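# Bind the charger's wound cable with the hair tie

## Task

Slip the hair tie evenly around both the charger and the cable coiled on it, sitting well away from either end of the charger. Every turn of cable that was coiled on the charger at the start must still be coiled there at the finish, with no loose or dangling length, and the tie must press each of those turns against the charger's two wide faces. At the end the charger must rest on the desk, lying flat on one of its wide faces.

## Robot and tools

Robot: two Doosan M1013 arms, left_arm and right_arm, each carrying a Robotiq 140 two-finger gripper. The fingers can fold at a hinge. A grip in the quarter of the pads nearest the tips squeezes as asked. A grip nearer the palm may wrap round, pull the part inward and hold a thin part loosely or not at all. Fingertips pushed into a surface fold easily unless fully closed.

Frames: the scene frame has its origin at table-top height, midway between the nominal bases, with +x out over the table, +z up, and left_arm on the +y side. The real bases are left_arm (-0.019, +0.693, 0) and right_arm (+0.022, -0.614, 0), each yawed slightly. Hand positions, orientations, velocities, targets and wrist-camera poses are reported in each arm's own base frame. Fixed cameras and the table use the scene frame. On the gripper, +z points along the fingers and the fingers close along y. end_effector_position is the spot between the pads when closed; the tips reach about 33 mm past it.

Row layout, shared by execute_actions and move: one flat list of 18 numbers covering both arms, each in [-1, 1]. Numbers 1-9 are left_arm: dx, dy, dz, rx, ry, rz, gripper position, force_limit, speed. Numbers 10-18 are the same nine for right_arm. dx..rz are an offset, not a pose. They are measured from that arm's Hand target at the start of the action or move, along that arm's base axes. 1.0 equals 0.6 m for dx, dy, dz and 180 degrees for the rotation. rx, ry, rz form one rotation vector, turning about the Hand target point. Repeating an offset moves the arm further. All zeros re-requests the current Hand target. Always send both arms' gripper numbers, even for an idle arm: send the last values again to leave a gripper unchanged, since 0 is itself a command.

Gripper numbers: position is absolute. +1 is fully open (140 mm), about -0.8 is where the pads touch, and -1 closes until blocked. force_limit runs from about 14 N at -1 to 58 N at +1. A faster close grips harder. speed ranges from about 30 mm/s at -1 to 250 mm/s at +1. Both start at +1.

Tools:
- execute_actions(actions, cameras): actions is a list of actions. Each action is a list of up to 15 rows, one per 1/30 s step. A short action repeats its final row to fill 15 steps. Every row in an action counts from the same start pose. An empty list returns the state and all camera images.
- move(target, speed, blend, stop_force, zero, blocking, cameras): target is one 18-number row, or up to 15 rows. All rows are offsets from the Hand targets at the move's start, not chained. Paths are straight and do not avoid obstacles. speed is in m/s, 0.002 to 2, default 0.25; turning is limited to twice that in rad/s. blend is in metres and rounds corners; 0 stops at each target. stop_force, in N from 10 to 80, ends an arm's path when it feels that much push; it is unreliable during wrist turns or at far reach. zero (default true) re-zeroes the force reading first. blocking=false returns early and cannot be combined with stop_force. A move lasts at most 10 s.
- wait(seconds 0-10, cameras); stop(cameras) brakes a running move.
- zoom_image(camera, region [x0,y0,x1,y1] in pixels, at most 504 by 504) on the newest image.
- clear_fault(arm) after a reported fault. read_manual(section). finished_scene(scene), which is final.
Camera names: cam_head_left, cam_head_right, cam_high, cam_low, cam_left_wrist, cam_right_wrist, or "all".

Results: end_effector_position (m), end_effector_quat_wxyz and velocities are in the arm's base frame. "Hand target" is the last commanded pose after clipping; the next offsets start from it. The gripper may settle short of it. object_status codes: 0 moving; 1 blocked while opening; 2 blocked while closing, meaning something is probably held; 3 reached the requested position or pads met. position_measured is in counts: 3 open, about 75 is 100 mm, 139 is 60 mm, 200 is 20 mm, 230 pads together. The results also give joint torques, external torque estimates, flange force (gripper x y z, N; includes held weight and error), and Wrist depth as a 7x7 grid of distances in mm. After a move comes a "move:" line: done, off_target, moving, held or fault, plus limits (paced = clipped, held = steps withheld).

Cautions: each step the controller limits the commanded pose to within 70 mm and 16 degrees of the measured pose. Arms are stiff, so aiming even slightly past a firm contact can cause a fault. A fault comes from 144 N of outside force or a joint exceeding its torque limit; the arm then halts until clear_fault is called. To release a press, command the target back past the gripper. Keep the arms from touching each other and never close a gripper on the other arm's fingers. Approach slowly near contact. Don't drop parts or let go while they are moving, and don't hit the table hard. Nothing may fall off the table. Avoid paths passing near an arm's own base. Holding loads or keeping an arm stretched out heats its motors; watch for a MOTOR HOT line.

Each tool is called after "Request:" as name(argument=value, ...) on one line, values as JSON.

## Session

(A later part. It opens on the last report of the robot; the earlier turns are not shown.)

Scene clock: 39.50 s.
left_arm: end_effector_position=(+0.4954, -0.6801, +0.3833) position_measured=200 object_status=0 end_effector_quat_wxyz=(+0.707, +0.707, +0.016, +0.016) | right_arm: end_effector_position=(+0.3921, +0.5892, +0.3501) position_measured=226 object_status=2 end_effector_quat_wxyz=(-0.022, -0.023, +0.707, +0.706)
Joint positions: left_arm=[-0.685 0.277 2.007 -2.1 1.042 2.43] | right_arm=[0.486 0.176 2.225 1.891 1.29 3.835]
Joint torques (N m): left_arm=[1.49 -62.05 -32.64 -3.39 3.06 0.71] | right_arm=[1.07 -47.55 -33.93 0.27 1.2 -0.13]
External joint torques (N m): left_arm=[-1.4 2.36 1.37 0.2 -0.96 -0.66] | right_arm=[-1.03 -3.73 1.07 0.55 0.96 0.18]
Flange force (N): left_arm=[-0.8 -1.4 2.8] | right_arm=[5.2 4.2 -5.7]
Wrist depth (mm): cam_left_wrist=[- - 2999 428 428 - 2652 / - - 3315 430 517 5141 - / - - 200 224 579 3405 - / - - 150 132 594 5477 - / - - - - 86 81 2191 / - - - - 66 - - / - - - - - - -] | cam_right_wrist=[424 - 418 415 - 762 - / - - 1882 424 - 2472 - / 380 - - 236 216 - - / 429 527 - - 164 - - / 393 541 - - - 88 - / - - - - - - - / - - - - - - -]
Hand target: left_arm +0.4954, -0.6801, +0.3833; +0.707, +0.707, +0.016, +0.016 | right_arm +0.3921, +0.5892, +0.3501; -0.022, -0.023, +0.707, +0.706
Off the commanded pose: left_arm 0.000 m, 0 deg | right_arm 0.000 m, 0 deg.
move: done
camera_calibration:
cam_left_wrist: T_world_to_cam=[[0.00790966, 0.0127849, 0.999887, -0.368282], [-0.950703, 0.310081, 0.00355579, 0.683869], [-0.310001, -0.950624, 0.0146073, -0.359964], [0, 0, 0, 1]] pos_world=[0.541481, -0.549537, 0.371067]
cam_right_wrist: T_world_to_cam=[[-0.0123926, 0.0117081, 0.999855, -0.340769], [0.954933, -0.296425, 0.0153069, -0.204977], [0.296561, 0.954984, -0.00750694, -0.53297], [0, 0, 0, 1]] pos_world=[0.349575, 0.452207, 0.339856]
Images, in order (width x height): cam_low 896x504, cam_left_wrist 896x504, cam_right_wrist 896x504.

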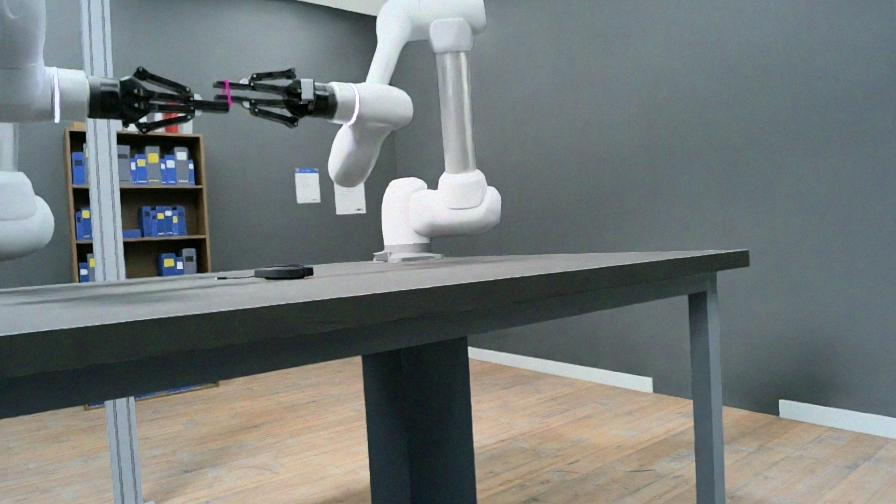

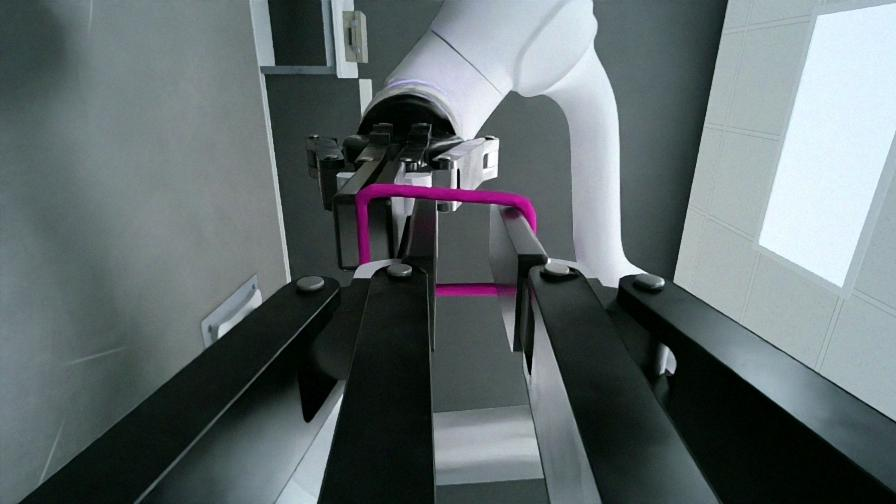

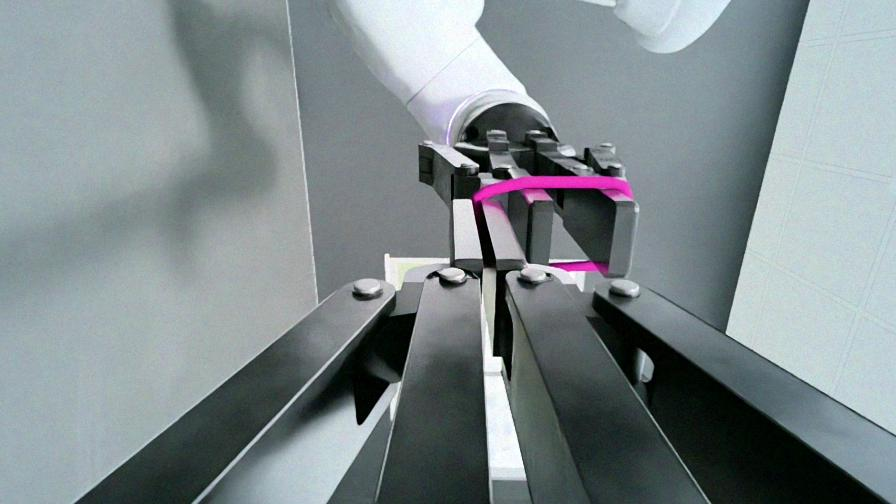

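Request:
move(target=[[0,0,0,0,0,0,-0.563,1,-1,0,0,0,0,0,0,-0.69,-1,-1]], speed=0.05)

Request:
move(target=[[0,0,0,0,0,0,-0.563,1,-1,0,-0.2,0,0,0,0,-0.69,-1,-1]], speed=0.1, cameras=["cam_right_wrist","cam_left_wrist","cam_low"])

Request:
zoom_image(camera="cam_low", region=[170, 70, 290, 130])

Scene clock: 40.37 s.
left_arm: end_effector_position=(+0.4954, -0.6801, +0.3834) position_measured=200 object_status=3 end_effector_quat_wxyz=(+0.707, +0.707, +0.016, +0.016) | right_arm: end_effector_position=(+0.3921, +0.5892, +0.3501) position_measured=215 object_status=0 end_effector_quat_wxyz=(-0.022, -0.023, +0.707, +0.706)
Joint positions: left_arm=[-0.685 0.276 2.007 -2.1 1.042 2.43] | right_arm=[0.486 0.176 2.225 1.891 1.29 3.835]
Joint torques (N m): left_arm=[1.86 -59.8 -31.02 -2.97 2.2 0.7] | right_arm=[1.21 -48.93 -35.06 0.73 2.07 -0.14]
External joint torques (N m): left_arm=[-1.94 0.23 -0.27 -0.23 -0.1 -0.65] | right_arm=[-1.19 -2.35 2.28 0.09 0.09 0.19]
Flange force (N): left_arm=[-1.3 1.0 3.1] | right_arm=[5.3 2.2 -5.7]
Wrist depth (mm): cam_left_wrist=[- - 2999 428 426 3149 - / - - - 429 504 3599 - / - - 218 216 582 3499 - / - - 151 111 593 3705 2229 / - - - - 86 81 1938 / - - - - 66 - - / - - - - - - -] | cam_right_wrist=[409 - 436 416 - 790 - / - - 2292 427 - - 2193 / 460 540 - 236 216 - - / 429 519 2682 125 151 - - / 411 - - - - 88 2017 / - - - - - - - / - - - - - - -]
Hand target: left_arm +0.4954, -0.6801, +0.3833; +0.707, +0.707, +0.016, +0.016 | right_arm +0.3921, +0.5892, +0.3501; -0.022, -0.023, +0.707, +0.706
Off the commanded pose: left_arm 0.000 m, 0 deg | right_arm 0.000 m, 0 deg.
move: done

Scene clock: 41.93 s.
left_arm: end_effector_position=(+0.4954, -0.6801, +0.3833) position_measured=200 object_status=3 end_effector_quat_wxyz=(+0.707, +0.707, +0.016, +0.016) | right_arm: end_effector_position=(+0.3921, +0.4692, +0.3501) position_measured=215 object_status=3 end_effector_quat_wxyz=(-0.022, -0.023, +0.707, +0.706)
Joint positions: left_arm=[-0.685 0.277 2.007 -2.1 1.042 2.43] | right_arm=[0.242 0.103 2.315 1.704 1.453 3.856]
Joint torques (N m): left_arm=[1.76 -59.9 -30.89 -2.98 2.25 0.72] | right_arm=[1.73 -40.66 -34.21 1.41 2.03 -0.16]
External joint torques (N m): left_arm=[-1.86 0.39 -0.26 -0.2 -0.14 -0.67] | right_arm=[-1.77 -1.91 2.5 0.05 0.08 0.21]
Flange force (N): left_arm=[-1.0 1.0 3.1] | right_arm=[6.0 1.7 -5.9]
Wrist depth (mm): cam_left_wrist=[- - 3072 543 532 - 2494 / 447 - 3499 551 587 5477 - / 442 - - 287 660 3499 2624 / 461 - - - 670 - 2446 / 514 - - - 86 81 2311 / - - - - 66 - - / - - - - - - -] | cam_right_wrist=[- - - 521 910 2313 - / - 695 - 538 - - 2711 / - - 2231 328 - - 2711 / - - 2865 125 - 2898 2741 / 412 - - - - 88 - / 409 - - - - - - / - - - - - - -]
Hand target: left_arm +0.4954, -0.6801, +0.3833; +0.707, +0.707, +0.016, +0.016 | right_arm +0.3921, +0.4692, +0.3501; -0.022, -0.023, +0.707, +0.706
Off the commanded pose: left_arm 0.000 m, 0 deg | right_arm 0.000 m, 0 deg.
move: done
camera_calibration:
cam_left_wrist: T_world_to_cam=[[0.0078147, 0.0128162, 0.999887, -0.368213], [-0.950704, 0.31008, 0.0034558, 0.683812], [-0.310001, -0.950624, 0.0146076, -0.359994], [0, 0, 0, 1]] pos_world=[0.541381, -0.549537, 0.371067]
cam_right_wrist: T_world_to_cam=[[-0.0123926, 0.0117081, 0.999855, -0.339364], [0.954933, -0.296425, 0.0153069, -0.240548], [0.296561, 0.954984, -0.00750694, -0.418372], [0, 0, 0, 1]] pos_world=[0.349575, 0.332207, 0.339856]
Images, in order (width x height): cam_low 896x504, cam_left_wrist 896x504, cam_right_wrist 896x504.

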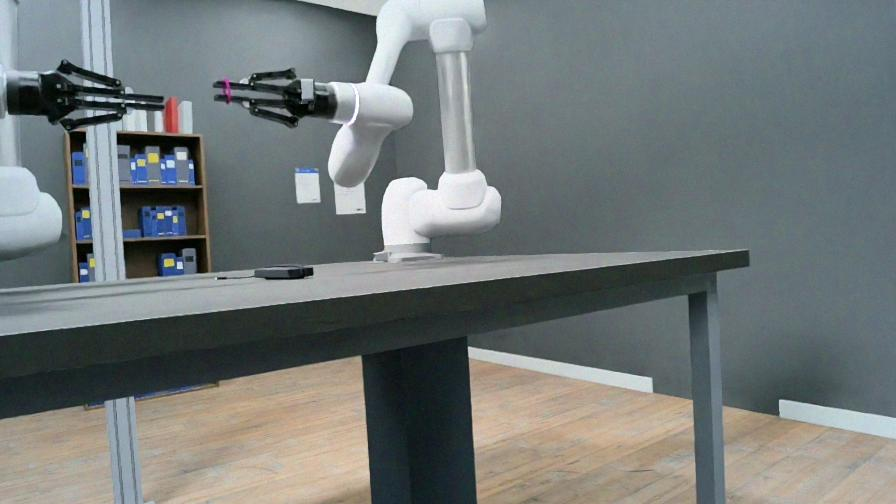

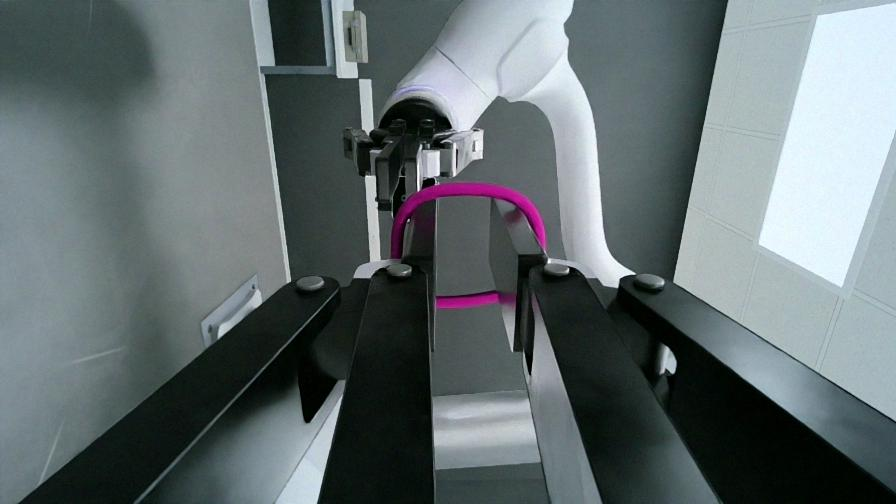

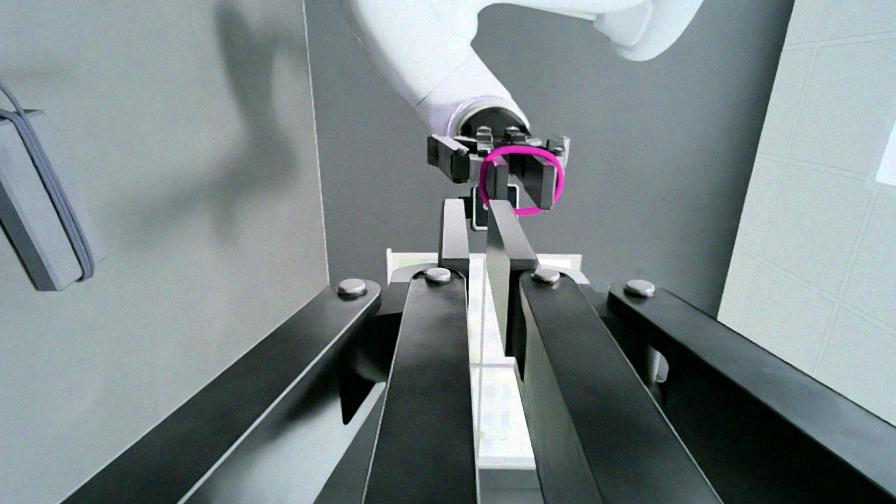

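Scaled by 4.200 from the camera's 896x504 image, which has a finer 1280x720 frame.

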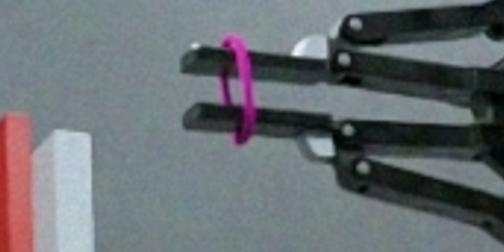

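Request:
move(target=[-0.03,0.62,0.05,0.023,-0.4995,0,-0.468,1,-1,-0.043,0.373,-0.167,-0.499,-0.031,0,0,-1,1], speed=0.3, cameras=["cam_right_wrist","cam_left_wrist","cam_head_left"])

Request:
zoom_image(camera="cam_left_wrist", region=[330, 120, 630, 320])

Scene clock: 45.83 s.
left_arm: end_effector_position=(+0.4774, -0.3081, +0.4134) position_measured=188 object_status=3 end_effector_quat_wxyz=(+0.488, +0.512, -0.489, +0.511) | right_arm: end_effector_position=(+0.3663, +0.6929, +0.2500) position_measured=129 object_status=3 end_effector_quat_wxyz=(-0.001, -0.032, +0.999, +0.000)
Joint positions: left_arm=[-0.023 0.052 2.214 -1.614 1.517 3.838] | right_arm=[1.04 0.402 1.423 0.001 1.318 5.689]
Joint torques (N m): left_arm=[1.61 -36.51 -29.34 -2.02 1.94 0.67] | right_arm=[1.28 -79.43 -43.42 4.18 -0.12 -0.22]
External joint torques (N m): left_arm=[-1.65 1.46 -0.42 -0.26 -0.16 -0.67] | right_arm=[-1.26 -2.32 2.5 0.07 0.14 0.22]
Flange force (N): left_arm=[0.0 -2.8 4.1] | right_arm=[3.7 -8.7 2.0]
Wrist depth (mm): cam_left_wrist=[3110 3817 4130 369 3936 821 4130 / 3876 4199 - 402 4199 3817 3651 / 3035 5039 3599 426 1161 969 4063 / 5859 - - 167 1091 1004 2999 / 2999 - 92 - 86 86 2964 / - - 66 - 66 - - / - - - - - - -] | cam_right_wrist=[347 341 343 346 344 343 344 / 364 367 364 358 360 361 364 / 380 392 381 379 373 381 - / - 413 147 - 138 400 399 / - - - 430 - 92 413 / - - - 458 453 - - / - - - 483 - - -]
Hand target: left_arm +0.4774, -0.3081, +0.4133; +0.488, +0.512, -0.489, +0.511 | right_arm +0.3663, +0.6930, +0.2499; -0.001, -0.032, +0.999, +0.000
Off the commanded pose: left_arm 0.000 m, 0 deg | right_arm 0.000 m, 0 deg.
move: done
camera_calibration:
cam_left_wrist: T_world_to_cam=[[-0.999403, -0.0335419, 0.00828604, 0.473564], [-0.0196022, 0.352979, -0.935426, 0.508135], [0.0284512, -0.93503, -0.353425, -0.01702], [0, 0, 0, 1]] pos_world=[0.483726, -0.179391, 0.465383]
cam_right_wrist: T_world_to_cam=[[-0.0735754, 0.997215, -0.0122414, -0.649678], [0.931958, 0.07312, 0.355117, -0.480654], [0.355023, 0.0147194, -0.934742, 0.236782], [0, 0, 0, 1]] pos_world=[0.316086, 0.679529, 0.384065]
Images, in order (width x height): cam_head_left 896x504, cam_left_wrist 896x504, cam_right_wrist 896x504.

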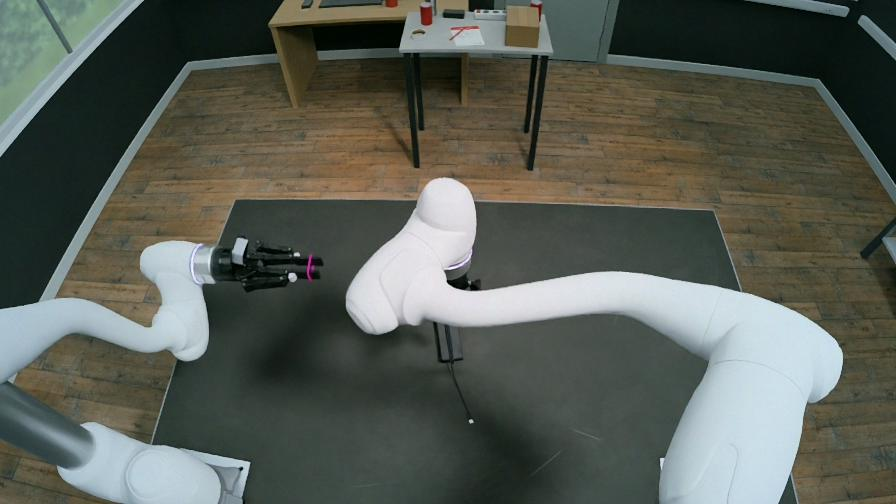

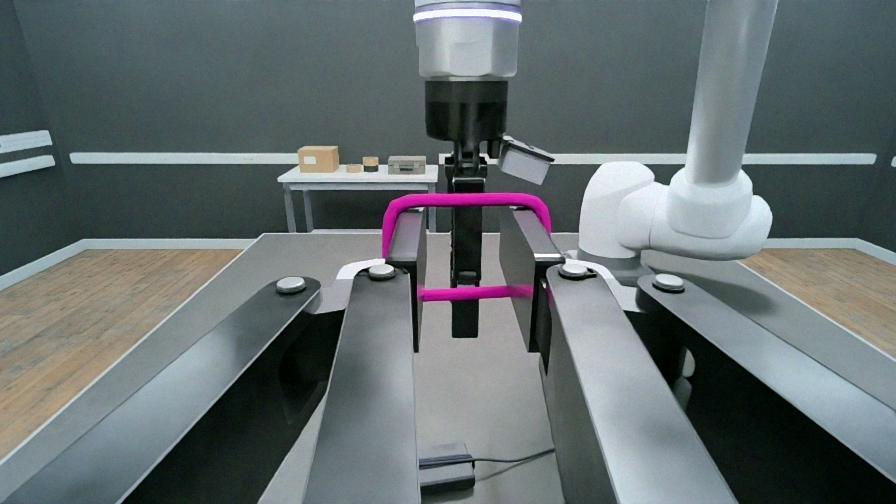

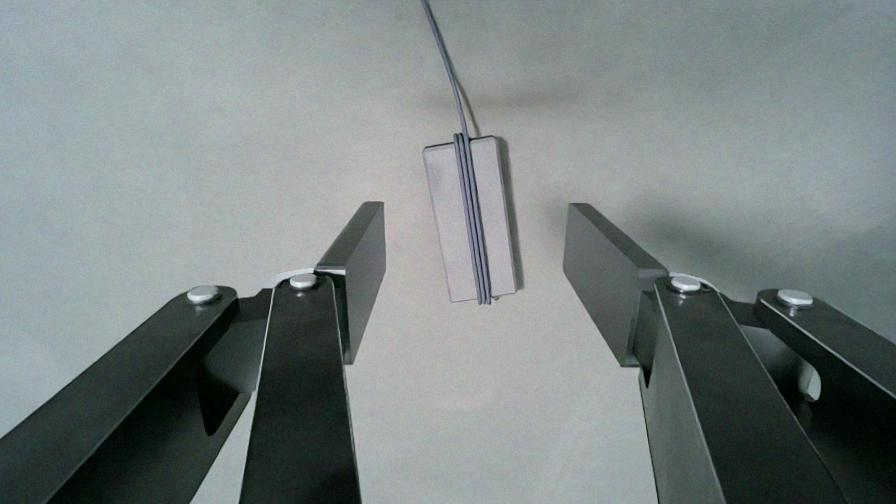

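Scaled by 1.680 from the camera's 896x504 image, which has a finer 1280x720 frame.

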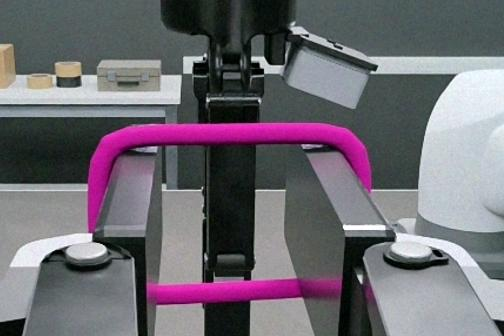

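Request:
move(target=[0,0,0,0,0,0,-0.468,1,-1,0.0163,0,-0.233,0,0,0.076,0,-1,1], speed=0.25, cameras=["cam_right_wrist"])

Scene clock: 47.63 s.
left_arm: end_effector_position=(+0.4774, -0.3081, +0.4133) position_measured=188 object_status=3 end_effector_quat_wxyz=(+0.488, +0.512, -0.489, +0.511) | right_arm: end_effector_position=(+0.3761, +0.6930, +0.1102) position_measured=129 object_status=3 end_effector_quat_wxyz=(-0.001, -0.150, +0.989, +0.000)
Joint positions: left_arm=[-0.022 0.052 2.214 -1.614 1.517 3.838] | right_arm=[1.03 0.49 1.558 0 1.095 5.44]
Joint torques (N m): left_arm=[1.65 -36.41 -29.39 -2.01 1.94 0.68] | right_arm=[1.18 -84.98 -39.93 3.82 -0.08 -0.22]
External joint torques (N m): left_arm=[-1.64 1.34 -0.4 -0.26 -0.16 -0.68] | right_arm=[-1.2 -1.88 2.38 0.07 0.11 0.22]
Flange force (N): left_arm=[0.2 -2.5 4.1] | right_arm=[4.9 -6.5 0.4]
Wrist depth (mm): cam_left_wrist=[- 4420 - 359 321 302 - / - 3876 - 363 316 281 - / 5141 2399 3315 399 346 937 3548 / 3760 - - 426 1068 980 4940 / 2964 - 92 434 86 86 3272 / - - 66 451 66 - - / - - - - - - -] | cam_right_wrist=[221 219 216 220 220 220 219 / 234 234 234 231 236 230 230 / 244 245 243 235 241 243 242 / 253 254 146 - 155 253 255 / - - 119 - 268 91 265 / - - - 292 287 - - / - - - 303 307 - -]
Hand target: left_arm +0.4774, -0.3081, +0.4133; +0.488, +0.512, -0.489, +0.511 | right_arm +0.3761, +0.6930, +0.1101; -0.001, -0.150, +0.989, +0.000
Off the commanded pose: left_arm 0.000 m, 0 deg | right_arm 0.000 m, 0 deg.
move: done
camera_calibration:
cam_right_wrist: T_world_to_cam=[[-0.307361, 0.951514, -0.0122288, -0.531074], [0.888203, 0.291475, 0.355158, -0.574984], [0.341503, 0.0983003, -0.934726, 0.0497999], [0, 0, 0, 1]] pos_world=[0.330464, 0.668023, 0.244265]
Images, in order (width x height): cam_right_wrist 896x504.

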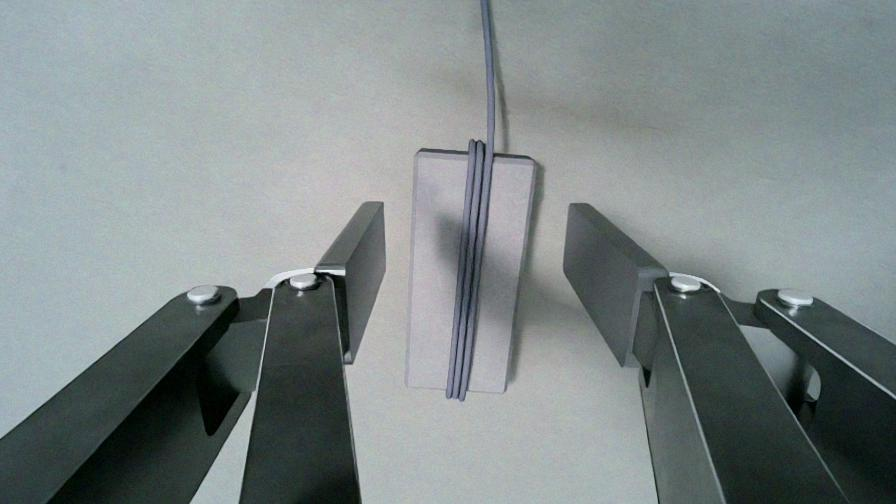

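Request:
move(target=[0,0,0,0,0,0,-0.468,1,-1,0,0,-0.1175,0,0,-0.018,0,-0.3,-1], speed=0.12, cameras=["cam_right_wrist"])

Request:
move(target=[0,0,0,0,0,0,-0.468,1,-1,0,0,0,0,0,0,-1,-0.3,-1], cameras=["cam_right_wrist"])

Scene clock: 49.30 s.
left_arm: end_effector_position=(+0.4774, -0.3081, +0.4133) position_measured=188 object_status=3 end_effector_quat_wxyz=(+0.488, +0.512, -0.489, +0.511) | right_arm: end_effector_position=(+0.3761, +0.6930, +0.0397) position_measured=129 object_status=3 end_effector_quat_wxyz=(-0.001, -0.122, +0.992, +0.000)
Joint positions: left_arm=[-0.022 0.052 2.214 -1.614 1.517 3.838] | right_arm=[1.03 0.548 1.61 0.001 0.985 5.496]
Joint torques (N m): left_arm=[2.01 -36.45 -29.42 -2.02 1.93 0.64] | right_arm=[1.24 -86.99 -37.92 3.59 -0.05 -0.19]
External joint torques (N m): left_arm=[-2.05 1.33 -0.41 -0.27 -0.15 -0.64] | right_arm=[-1.29 -3.04 2.52 0.08 0.07 0.19]
Flange force (N): left_arm=[0.1 -2.5 5.0] | right_arm=[5.6 -8.2 -1.2]
Wrist depth (mm): cam_left_wrist=[3315 - 3548 - 523 712 3548 / - 3149 4499 388 365 775 3999 / - 3817 4063 383 331 312 4420 / 3499 3499 108 411 323 328 4270 / 2896 - 92 467 86 86 2964 / - - 66 475 66 - - / - - - - - - -] | cam_right_wrist=[158 157 157 157 156 156 156 / 165 165 165 166 164 164 165 / 174 174 174 169 169 170 174 / 186 183 146 158 137 182 181 / 192 - 119 165 169 91 - / - - 206 176 202 - - / - - - 214 217 - -]
Hand target: left_arm +0.4774, -0.3081, +0.4133; +0.488, +0.512, -0.489, +0.511 | right_arm +0.3761, +0.6930, +0.0396; -0.001, -0.122, +0.992, +0.000
Off the commanded pose: left_arm 0.000 m, 0 deg | right_arm 0.000 m, 0 deg.
move: done
camera_calibration:
cam_right_wrist: T_world_to_cam=[[-0.253062, 0.967373, -0.012221, -0.563351], [0.903286, 0.240783, 0.355103, -0.520505], [0.34646, 0.0788243, -0.934747, -0.00447504], [0, 0, 0, 1]] pos_world=[0.329152, 0.670652, 0.173765]
Images, in order (width x height): cam_right_wrist 896x504.

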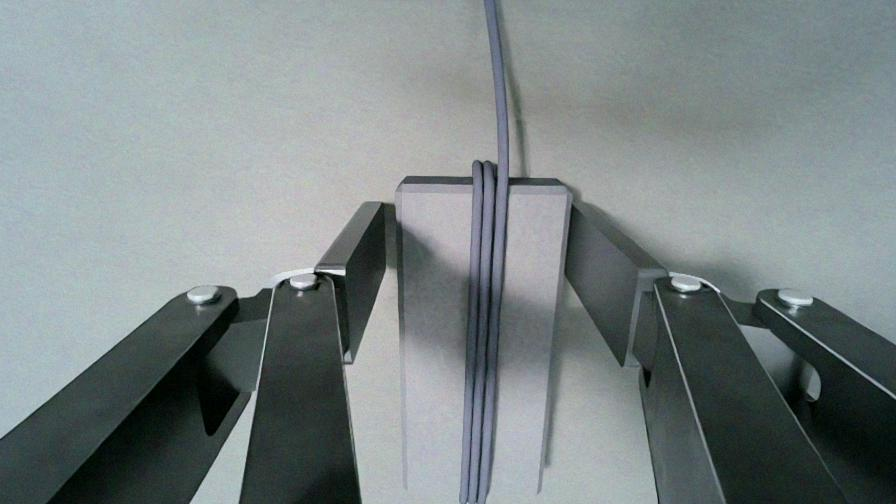

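Scene clock: 49.83 s.
left_arm: end_effector_position=(+0.4774, -0.3081, +0.4133) position_measured=188 object_status=3 end_effector_quat_wxyz=(+0.488, +0.512, -0.489, +0.511) | right_arm: end_effector_position=(+0.3761, +0.6930, +0.0396) position_measured=141 object_status=0 end_effector_quat_wxyz=(-0.001, -0.122, +0.992, +0.000)
Joint positions: left_arm=[-0.022 0.052 2.214 -1.614 1.517 3.838] | right_arm=[1.03 0.548 1.61 0.001 0.985 5.496]
Joint torques (N m): left_arm=[1.99 -36.42 -29.37 -2.01 1.88 0.64] | right_arm=[0.83 -84.85 -36.67 3.38 -0.02 -0.15]
External joint torques (N m): left_arm=[-1.9 1.23 -0.3 -0.26 -0.1 -0.64] | right_arm=[-0.82 -4.92 1.46 0.27 0.05 0.15]
Flange force (N): left_arm=[0.1 -2.2 4.6] | right_arm=[6.1 -7.9 -3.5]
Wrist depth (mm): cam_left_wrist=[3876 3817 3548 - 491 696 5249 / 3999 4063 - 391 368 766 - / - - 3072 382 332 306 - / 3110 3548 - 408 320 314 4130 / 3651 - 92 466 86 86 2999 / - - 66 479 66 - - / - - - - - - -] | cam_right_wrist=[157 158 157 156 155 156 156 / 165 166 165 164 166 164 166 / 176 173 173 168 172 173 174 / 183 183 178 - 142 182 182 / 191 - 106 - 124 89 - / - - - - - - - / - - - 220 - - -]
Hand target: left_arm +0.4774, -0.3081, +0.4133; +0.488, +0.512, -0.489, +0.511 | right_arm +0.3761, +0.6930, +0.0396; -0.001, -0.122, +0.992, +0.000
Off the commanded pose: left_arm 0.000 m, 0 deg | right_arm 0.000 m, 0 deg.
move: done
camera_calibration:
cam_right_wrist: T_world_to_cam=[[-0.253031, 0.96738, -0.0123114, -0.563351], [0.903305, 0.24079, 0.355049, -0.52047], [0.346432, 0.0787174, -0.934767, -0.00448423], [0, 0, 0, 1]] pos_world=[0.329152, 0.670652, 0.173665]
Images, in order (width x height): cam_right_wrist 896x504.

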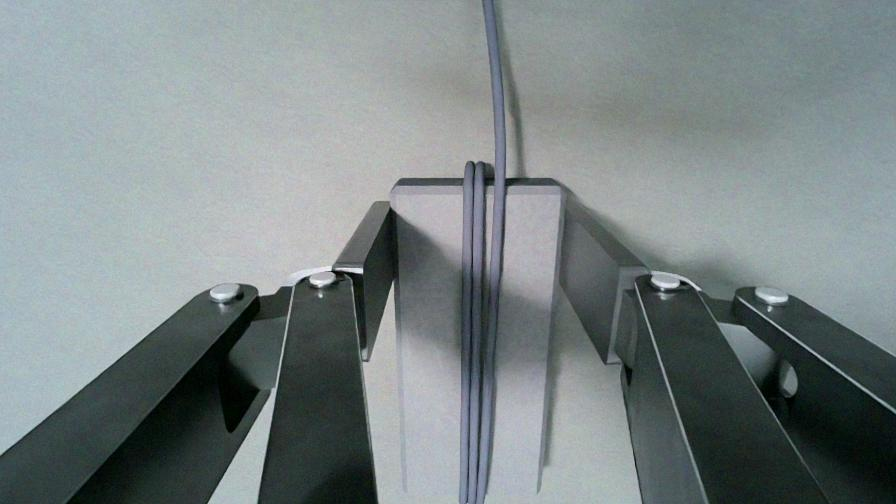

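Request:
move(target=[[0,0,0,0,0,0,-0.468,1,-1,0,0,0.1,0,0,0,-1,-0.3,-1],[0,0,0,0,0,0,-0.468,1,-1,0.027,-0.165,0.55,0,0,0.4417,-1,-0.3,-1]], speed=0.15, blend=[0.02,0], cameras=["all"])

Request:
zoom_image(camera="cam_low", region=[120, 40, 420, 200])

Request:
zoom_image(camera="cam_left_wrist", region=[300, 60, 650, 320])

Scene clock: 55.83 s.
left_arm: end_effector_position=(+0.4774, -0.3081, +0.4133) position_measured=188 object_status=3 end_effector_quat_wxyz=(+0.488, +0.512, -0.489, +0.511) | right_arm: end_effector_position=(+0.3923, +0.5939, +0.3696) position_measured=141 object_status=2 end_effector_quat_wxyz=(+0.000, +0.729, -0.685, +0.001)
Joint positions: left_arm=[-0.022 0.052 2.214 -1.614 1.517 3.838] | right_arm=[0.939 0.252 1.41 -0.002 1.48 4.019]
Joint torques (N m): left_arm=[1.51 -36.29 -29.49 -2.04 1.96 0.67] | right_arm=[1.17 -67.7 -46.43 4.25 -0.16 -0.2]
External joint torques (N m): left_arm=[-1.46 1.26 -0.14 -0.23 -0.18 -0.68] | right_arm=[-1.2 -0.59 4.24 0.05 0.19 0.2]
Flange force (N): left_arm=[0.0 -2.0 3.7] | right_arm=[8.6 4.8 6.4]
Wrist depth (mm): cam_left_wrist=[- 3072 - 484 - 834 5039 / - - 3705 500 4130 881 3817 / - - 3936 - 1135 940 - / 4270 5726 - 131 1068 976 3876 / - - 92 - 86 86 3189 / - - 66 - 66 - - / - - - - - - -] | cam_right_wrist=[- 472 - - - 449 472 / 482 - - 456 - - 471 / - - - 151 500 492 - / - - - - 126 539 - / - - - - - 92 - / - - - - - - - / - - - - - - -]
Hand target: left_arm +0.4774, -0.3081, +0.4133; +0.488, +0.512, -0.489, +0.511 | right_arm +0.3923, +0.5940, +0.3696; +0.000, +0.729, -0.685, +0.001
Off the commanded pose: left_arm 0.000 m, 0 deg | right_arm 0.000 m, 0 deg.
move: done
camera_calibration:
cam_left_wrist: T_world_to_cam=[[-0.999401, -0.0335775, 0.00837939, 0.473514], [-0.0197021, 0.352975, -0.935425, 0.508088], [0.0284515, -0.93503, -0.353425, -0.0170557], [0, 0, 0, 1]] pos_world=[0.483726, -0.179391, 0.465283]
cam_right_wrist: T_world_to_cam=[[-0.99728, -0.0726524, -0.0124374, 0.450333], [-0.0723279, 0.932043, 0.355057, -0.656226], [-0.0142036, 0.35499, -0.934762, 0.283566], [0, 0, 0, 1]] pos_world=[0.405672, 0.543686, 0.503665]

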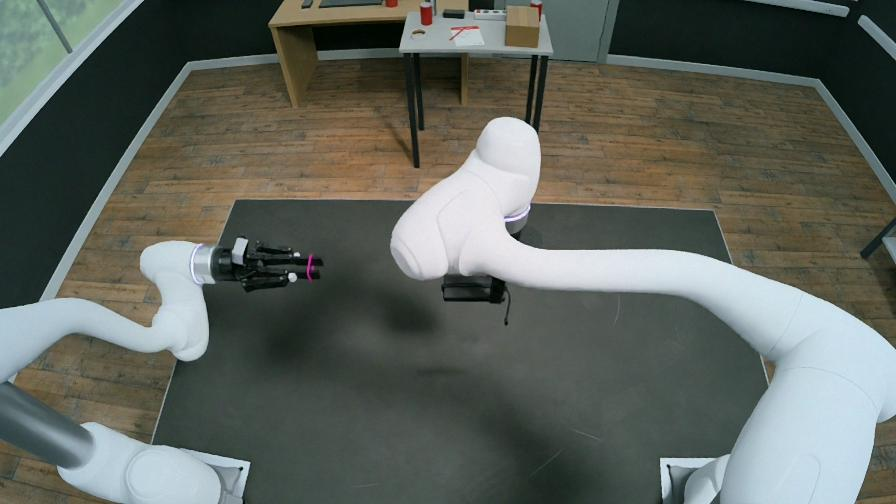

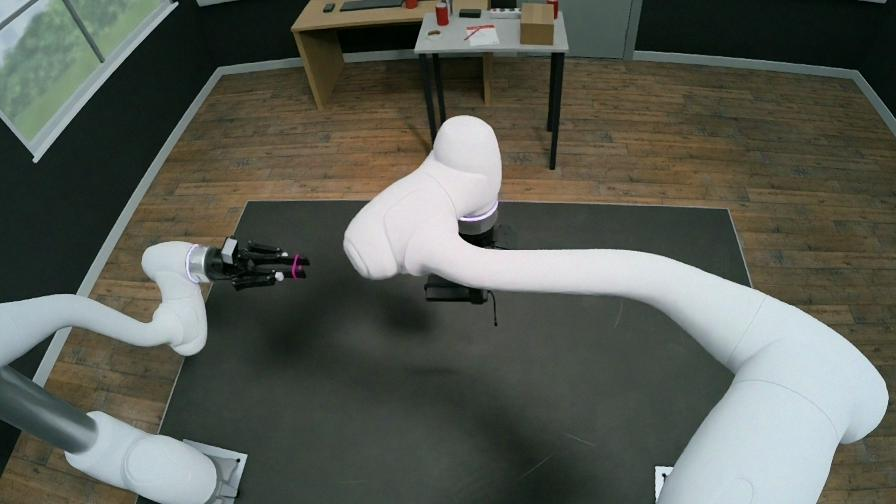

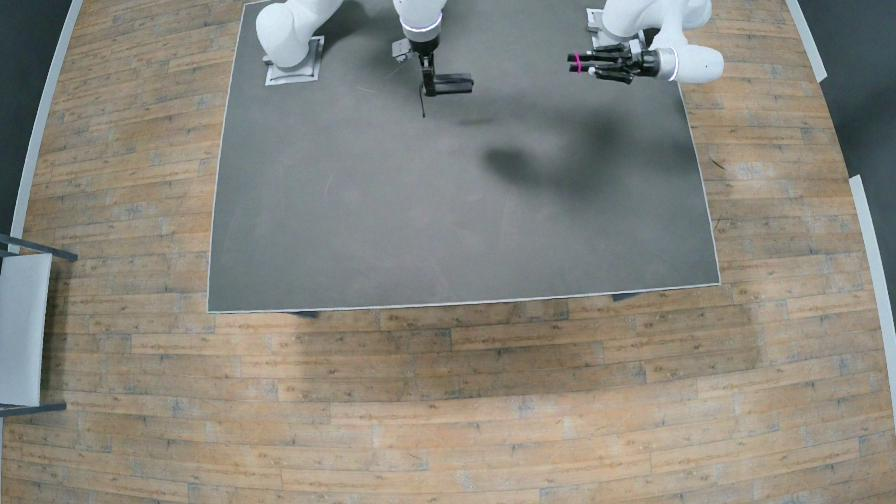

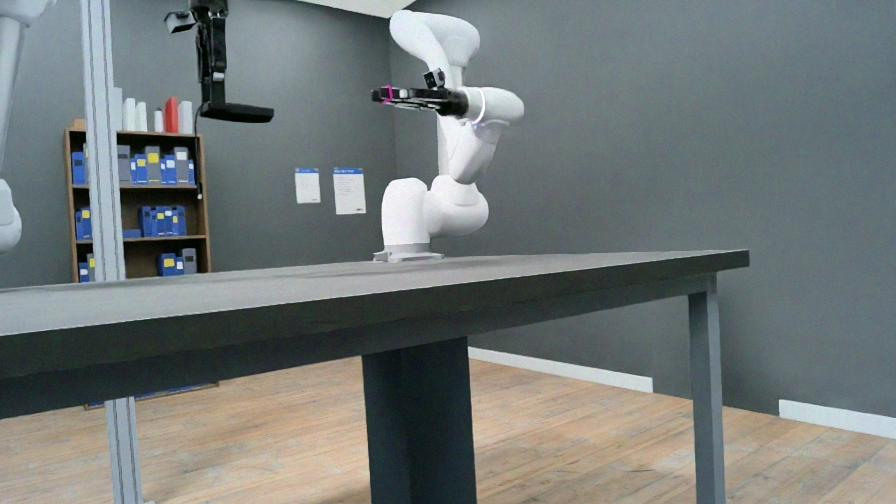

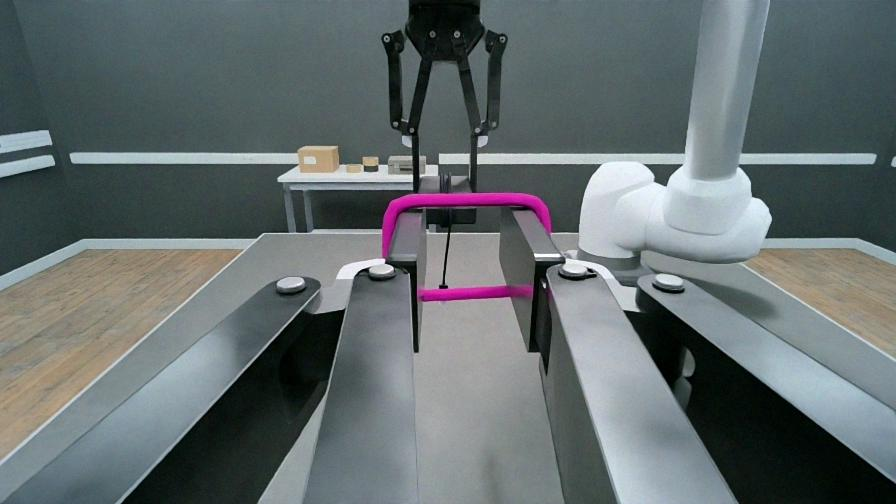

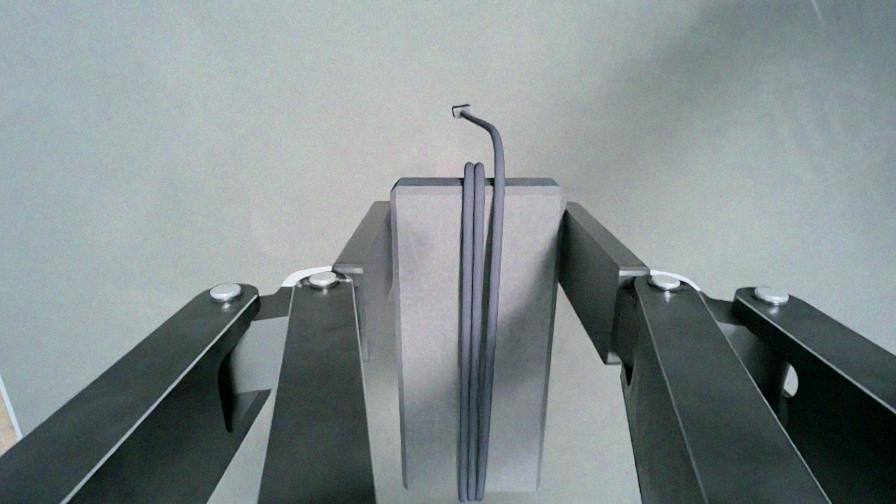

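Scaled by 1.680 from the camera's 896x504 image, which has a finer 1280x720 frame.

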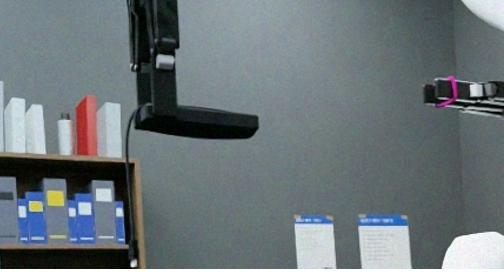

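Scaled by 1.440 from the camera's 896x504 image, which has a finer 1280x720 frame.

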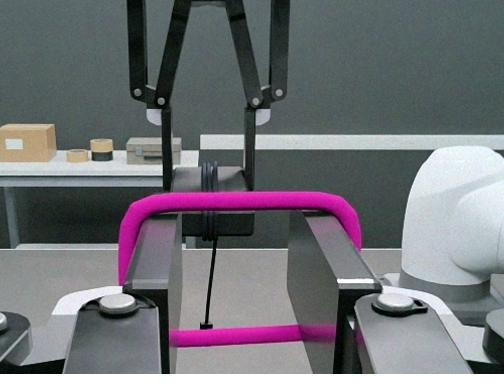

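Request:
move(target=[[0,0,0,0,0,0,0,1,-1,0,0,0,0,0,0,-1,-0.3,-1],[0.028,-0.408,-0.11,0,0,0,0,1,-1,0,0,0,0,0,0,-1,-0.3,-1]], speed=0.15, cameras=["all"])

Request:
zoom_image(camera="cam_low", region=[170, 50, 410, 180])

Request:
zoom_image(camera="cam_left_wrist", region=[300, 60, 650, 320])

Scene clock: 60.53 s.
left_arm: end_effector_position=(+0.4942, -0.5528, +0.3474) position_measured=129 object_status=3 end_effector_quat_wxyz=(+0.488, +0.512, -0.489, +0.511) | right_arm: end_effector_position=(+0.3923, +0.5940, +0.3696) position_measured=141 object_status=2 end_effector_quat_wxyz=(+0.000, +0.729, -0.685, +0.001)
Joint positions: left_arm=[-0.497 0.234 2.154 -1.985 1.208 4.036] | right_arm=[0.939 0.252 1.41 -0.001 1.48 4.019]
Joint torques (N m): left_arm=[1.87 -52.11 -26.84 -2.63 2.34 0.68] | right_arm=[1.36 -67.64 -46.39 4.31 -0.15 -0.2]
External joint torques (N m): left_arm=[-1.92 0.76 -0.45 -0.18 -0.18 -0.68] | right_arm=[-1.41 -0.62 4.24 -0.01 0.18 0.2]
Flange force (N): left_arm=[0.6 0.0 4.2] | right_arm=[8.9 4.6 6.4]
Wrist depth (mm): cam_left_wrist=[- 3599 - 267 273 3405 603 / 2896 3817 3499 3451 - - 656 / 3499 3499 3651 226 3548 821 692 / 3876 3936 112 196 142 800 712 / - 86 112 775 124 92 - / - - 69 - - 69 74 / - - - - - - 73] | cam_right_wrist=[- - 457 - 434 446 442 / 477 463 - - - 475 - / - 517 - 159 512 - - / - 507 - 159 126 516 - / - - - 166 - 89 - / - - - - - - - / - - - - - - -]
Hand target: left_arm +0.4942, -0.5529, +0.3473; +0.488, +0.512, -0.489, +0.511 | right_arm +0.3923, +0.5940, +0.3696; +0.000, +0.729, -0.685, +0.001
Off the commanded pose: left_arm 0.000 m, 0 deg | right_arm 0.000 m, 0 deg.
move: done
camera_calibration:
cam_left_wrist: T_world_to_cam=[[-0.999401, -0.0335767, 0.0083794, 0.482637], [-0.0196992, 0.352888, -0.935458, 0.533158], [0.0284526, -0.935063, -0.353338, -0.269769], [0, 0, 0, 1]] pos_world=[0.500526, -0.424191, 0.399383]
cam_right_wrist: T_world_to_cam=[[-0.997279, -0.0726853, -0.012344, 0.450303], [-0.0723248, 0.932028, 0.355095, -0.656239], [-0.0143053, 0.355022, -0.934749, 0.283583], [0, 0, 0, 1]] pos_world=[0.405672, 0.543686, 0.503665]

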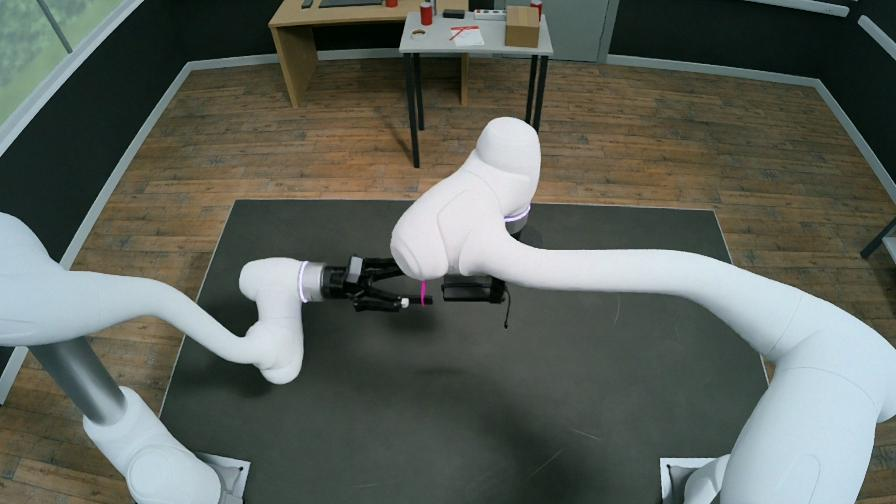

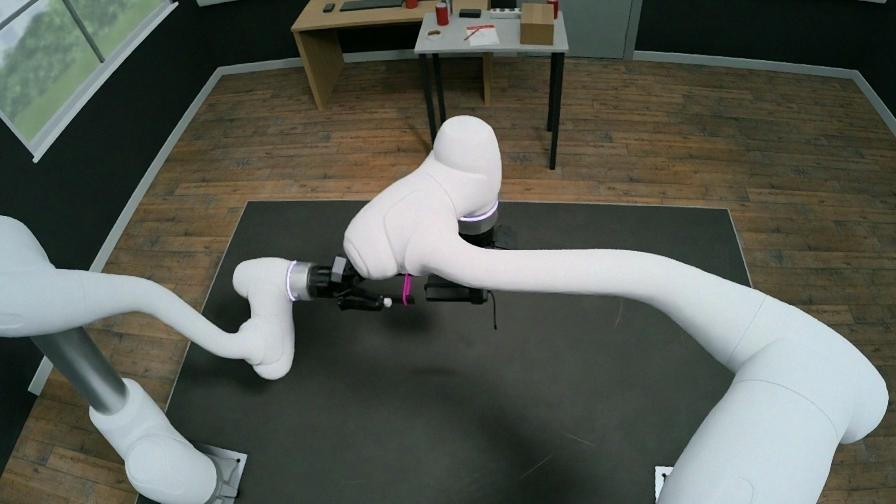

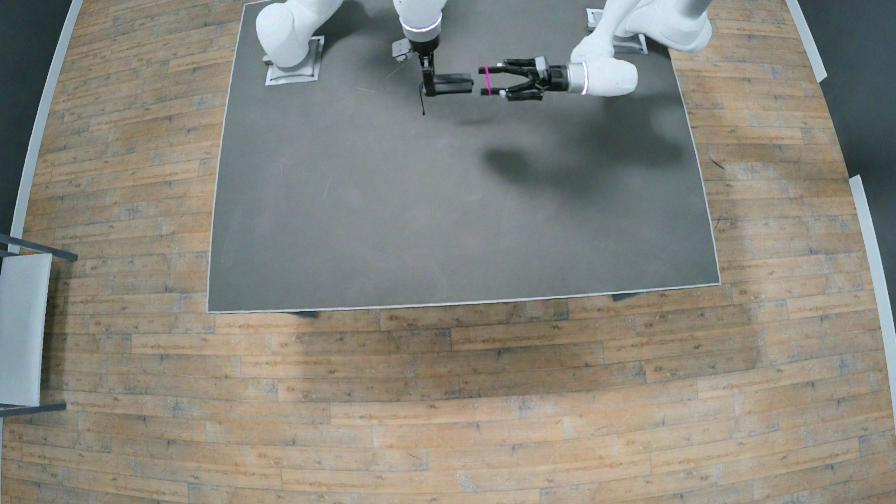

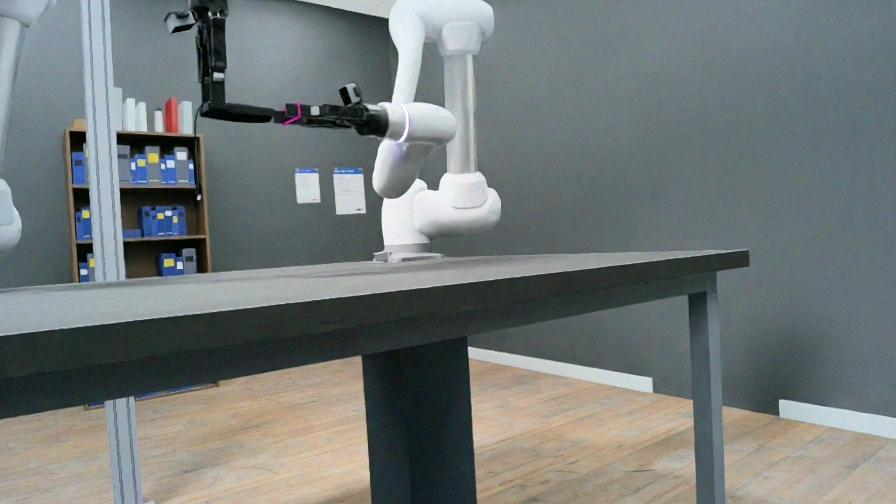

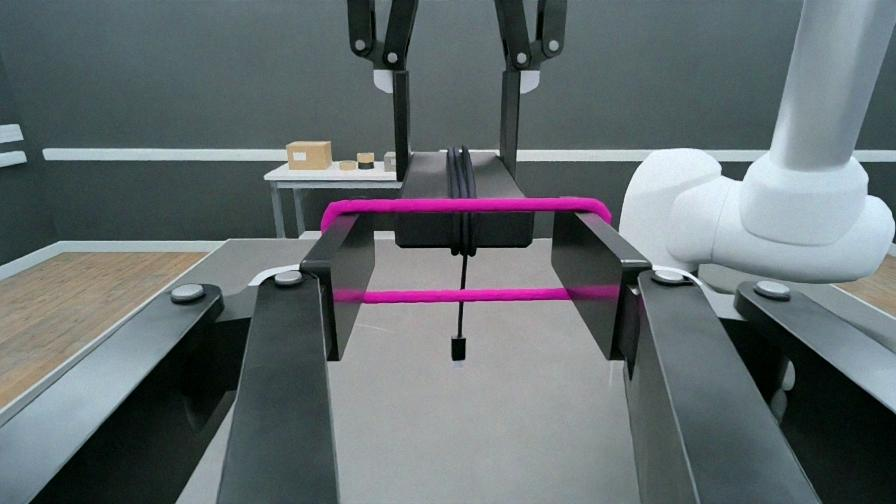

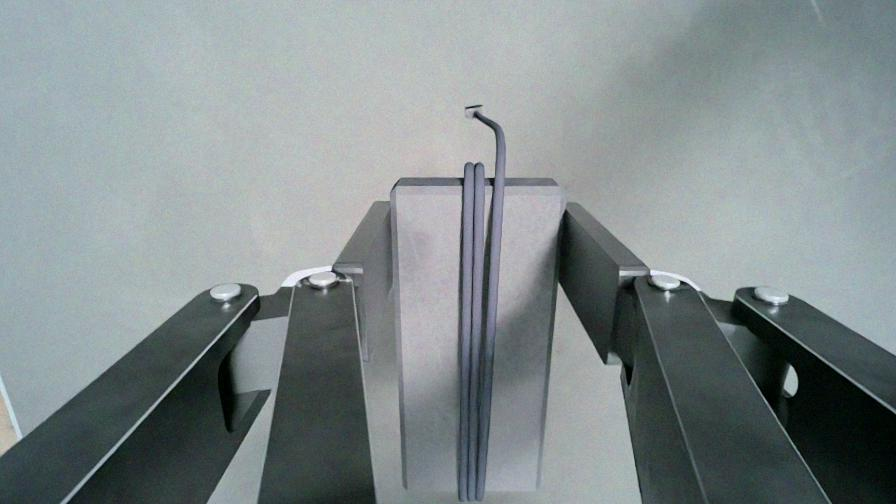

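Scaled by 2.100 from the camera's 896x504 image, which has a finer 1280x720 frame.

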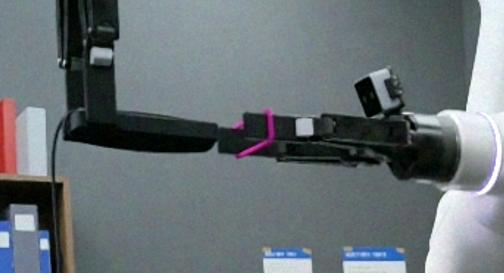

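Scaled by 1.440 from the camera's 896x504 image, which has a finer 1280x720 frame.

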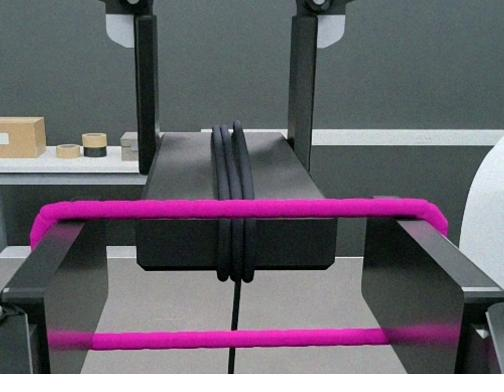

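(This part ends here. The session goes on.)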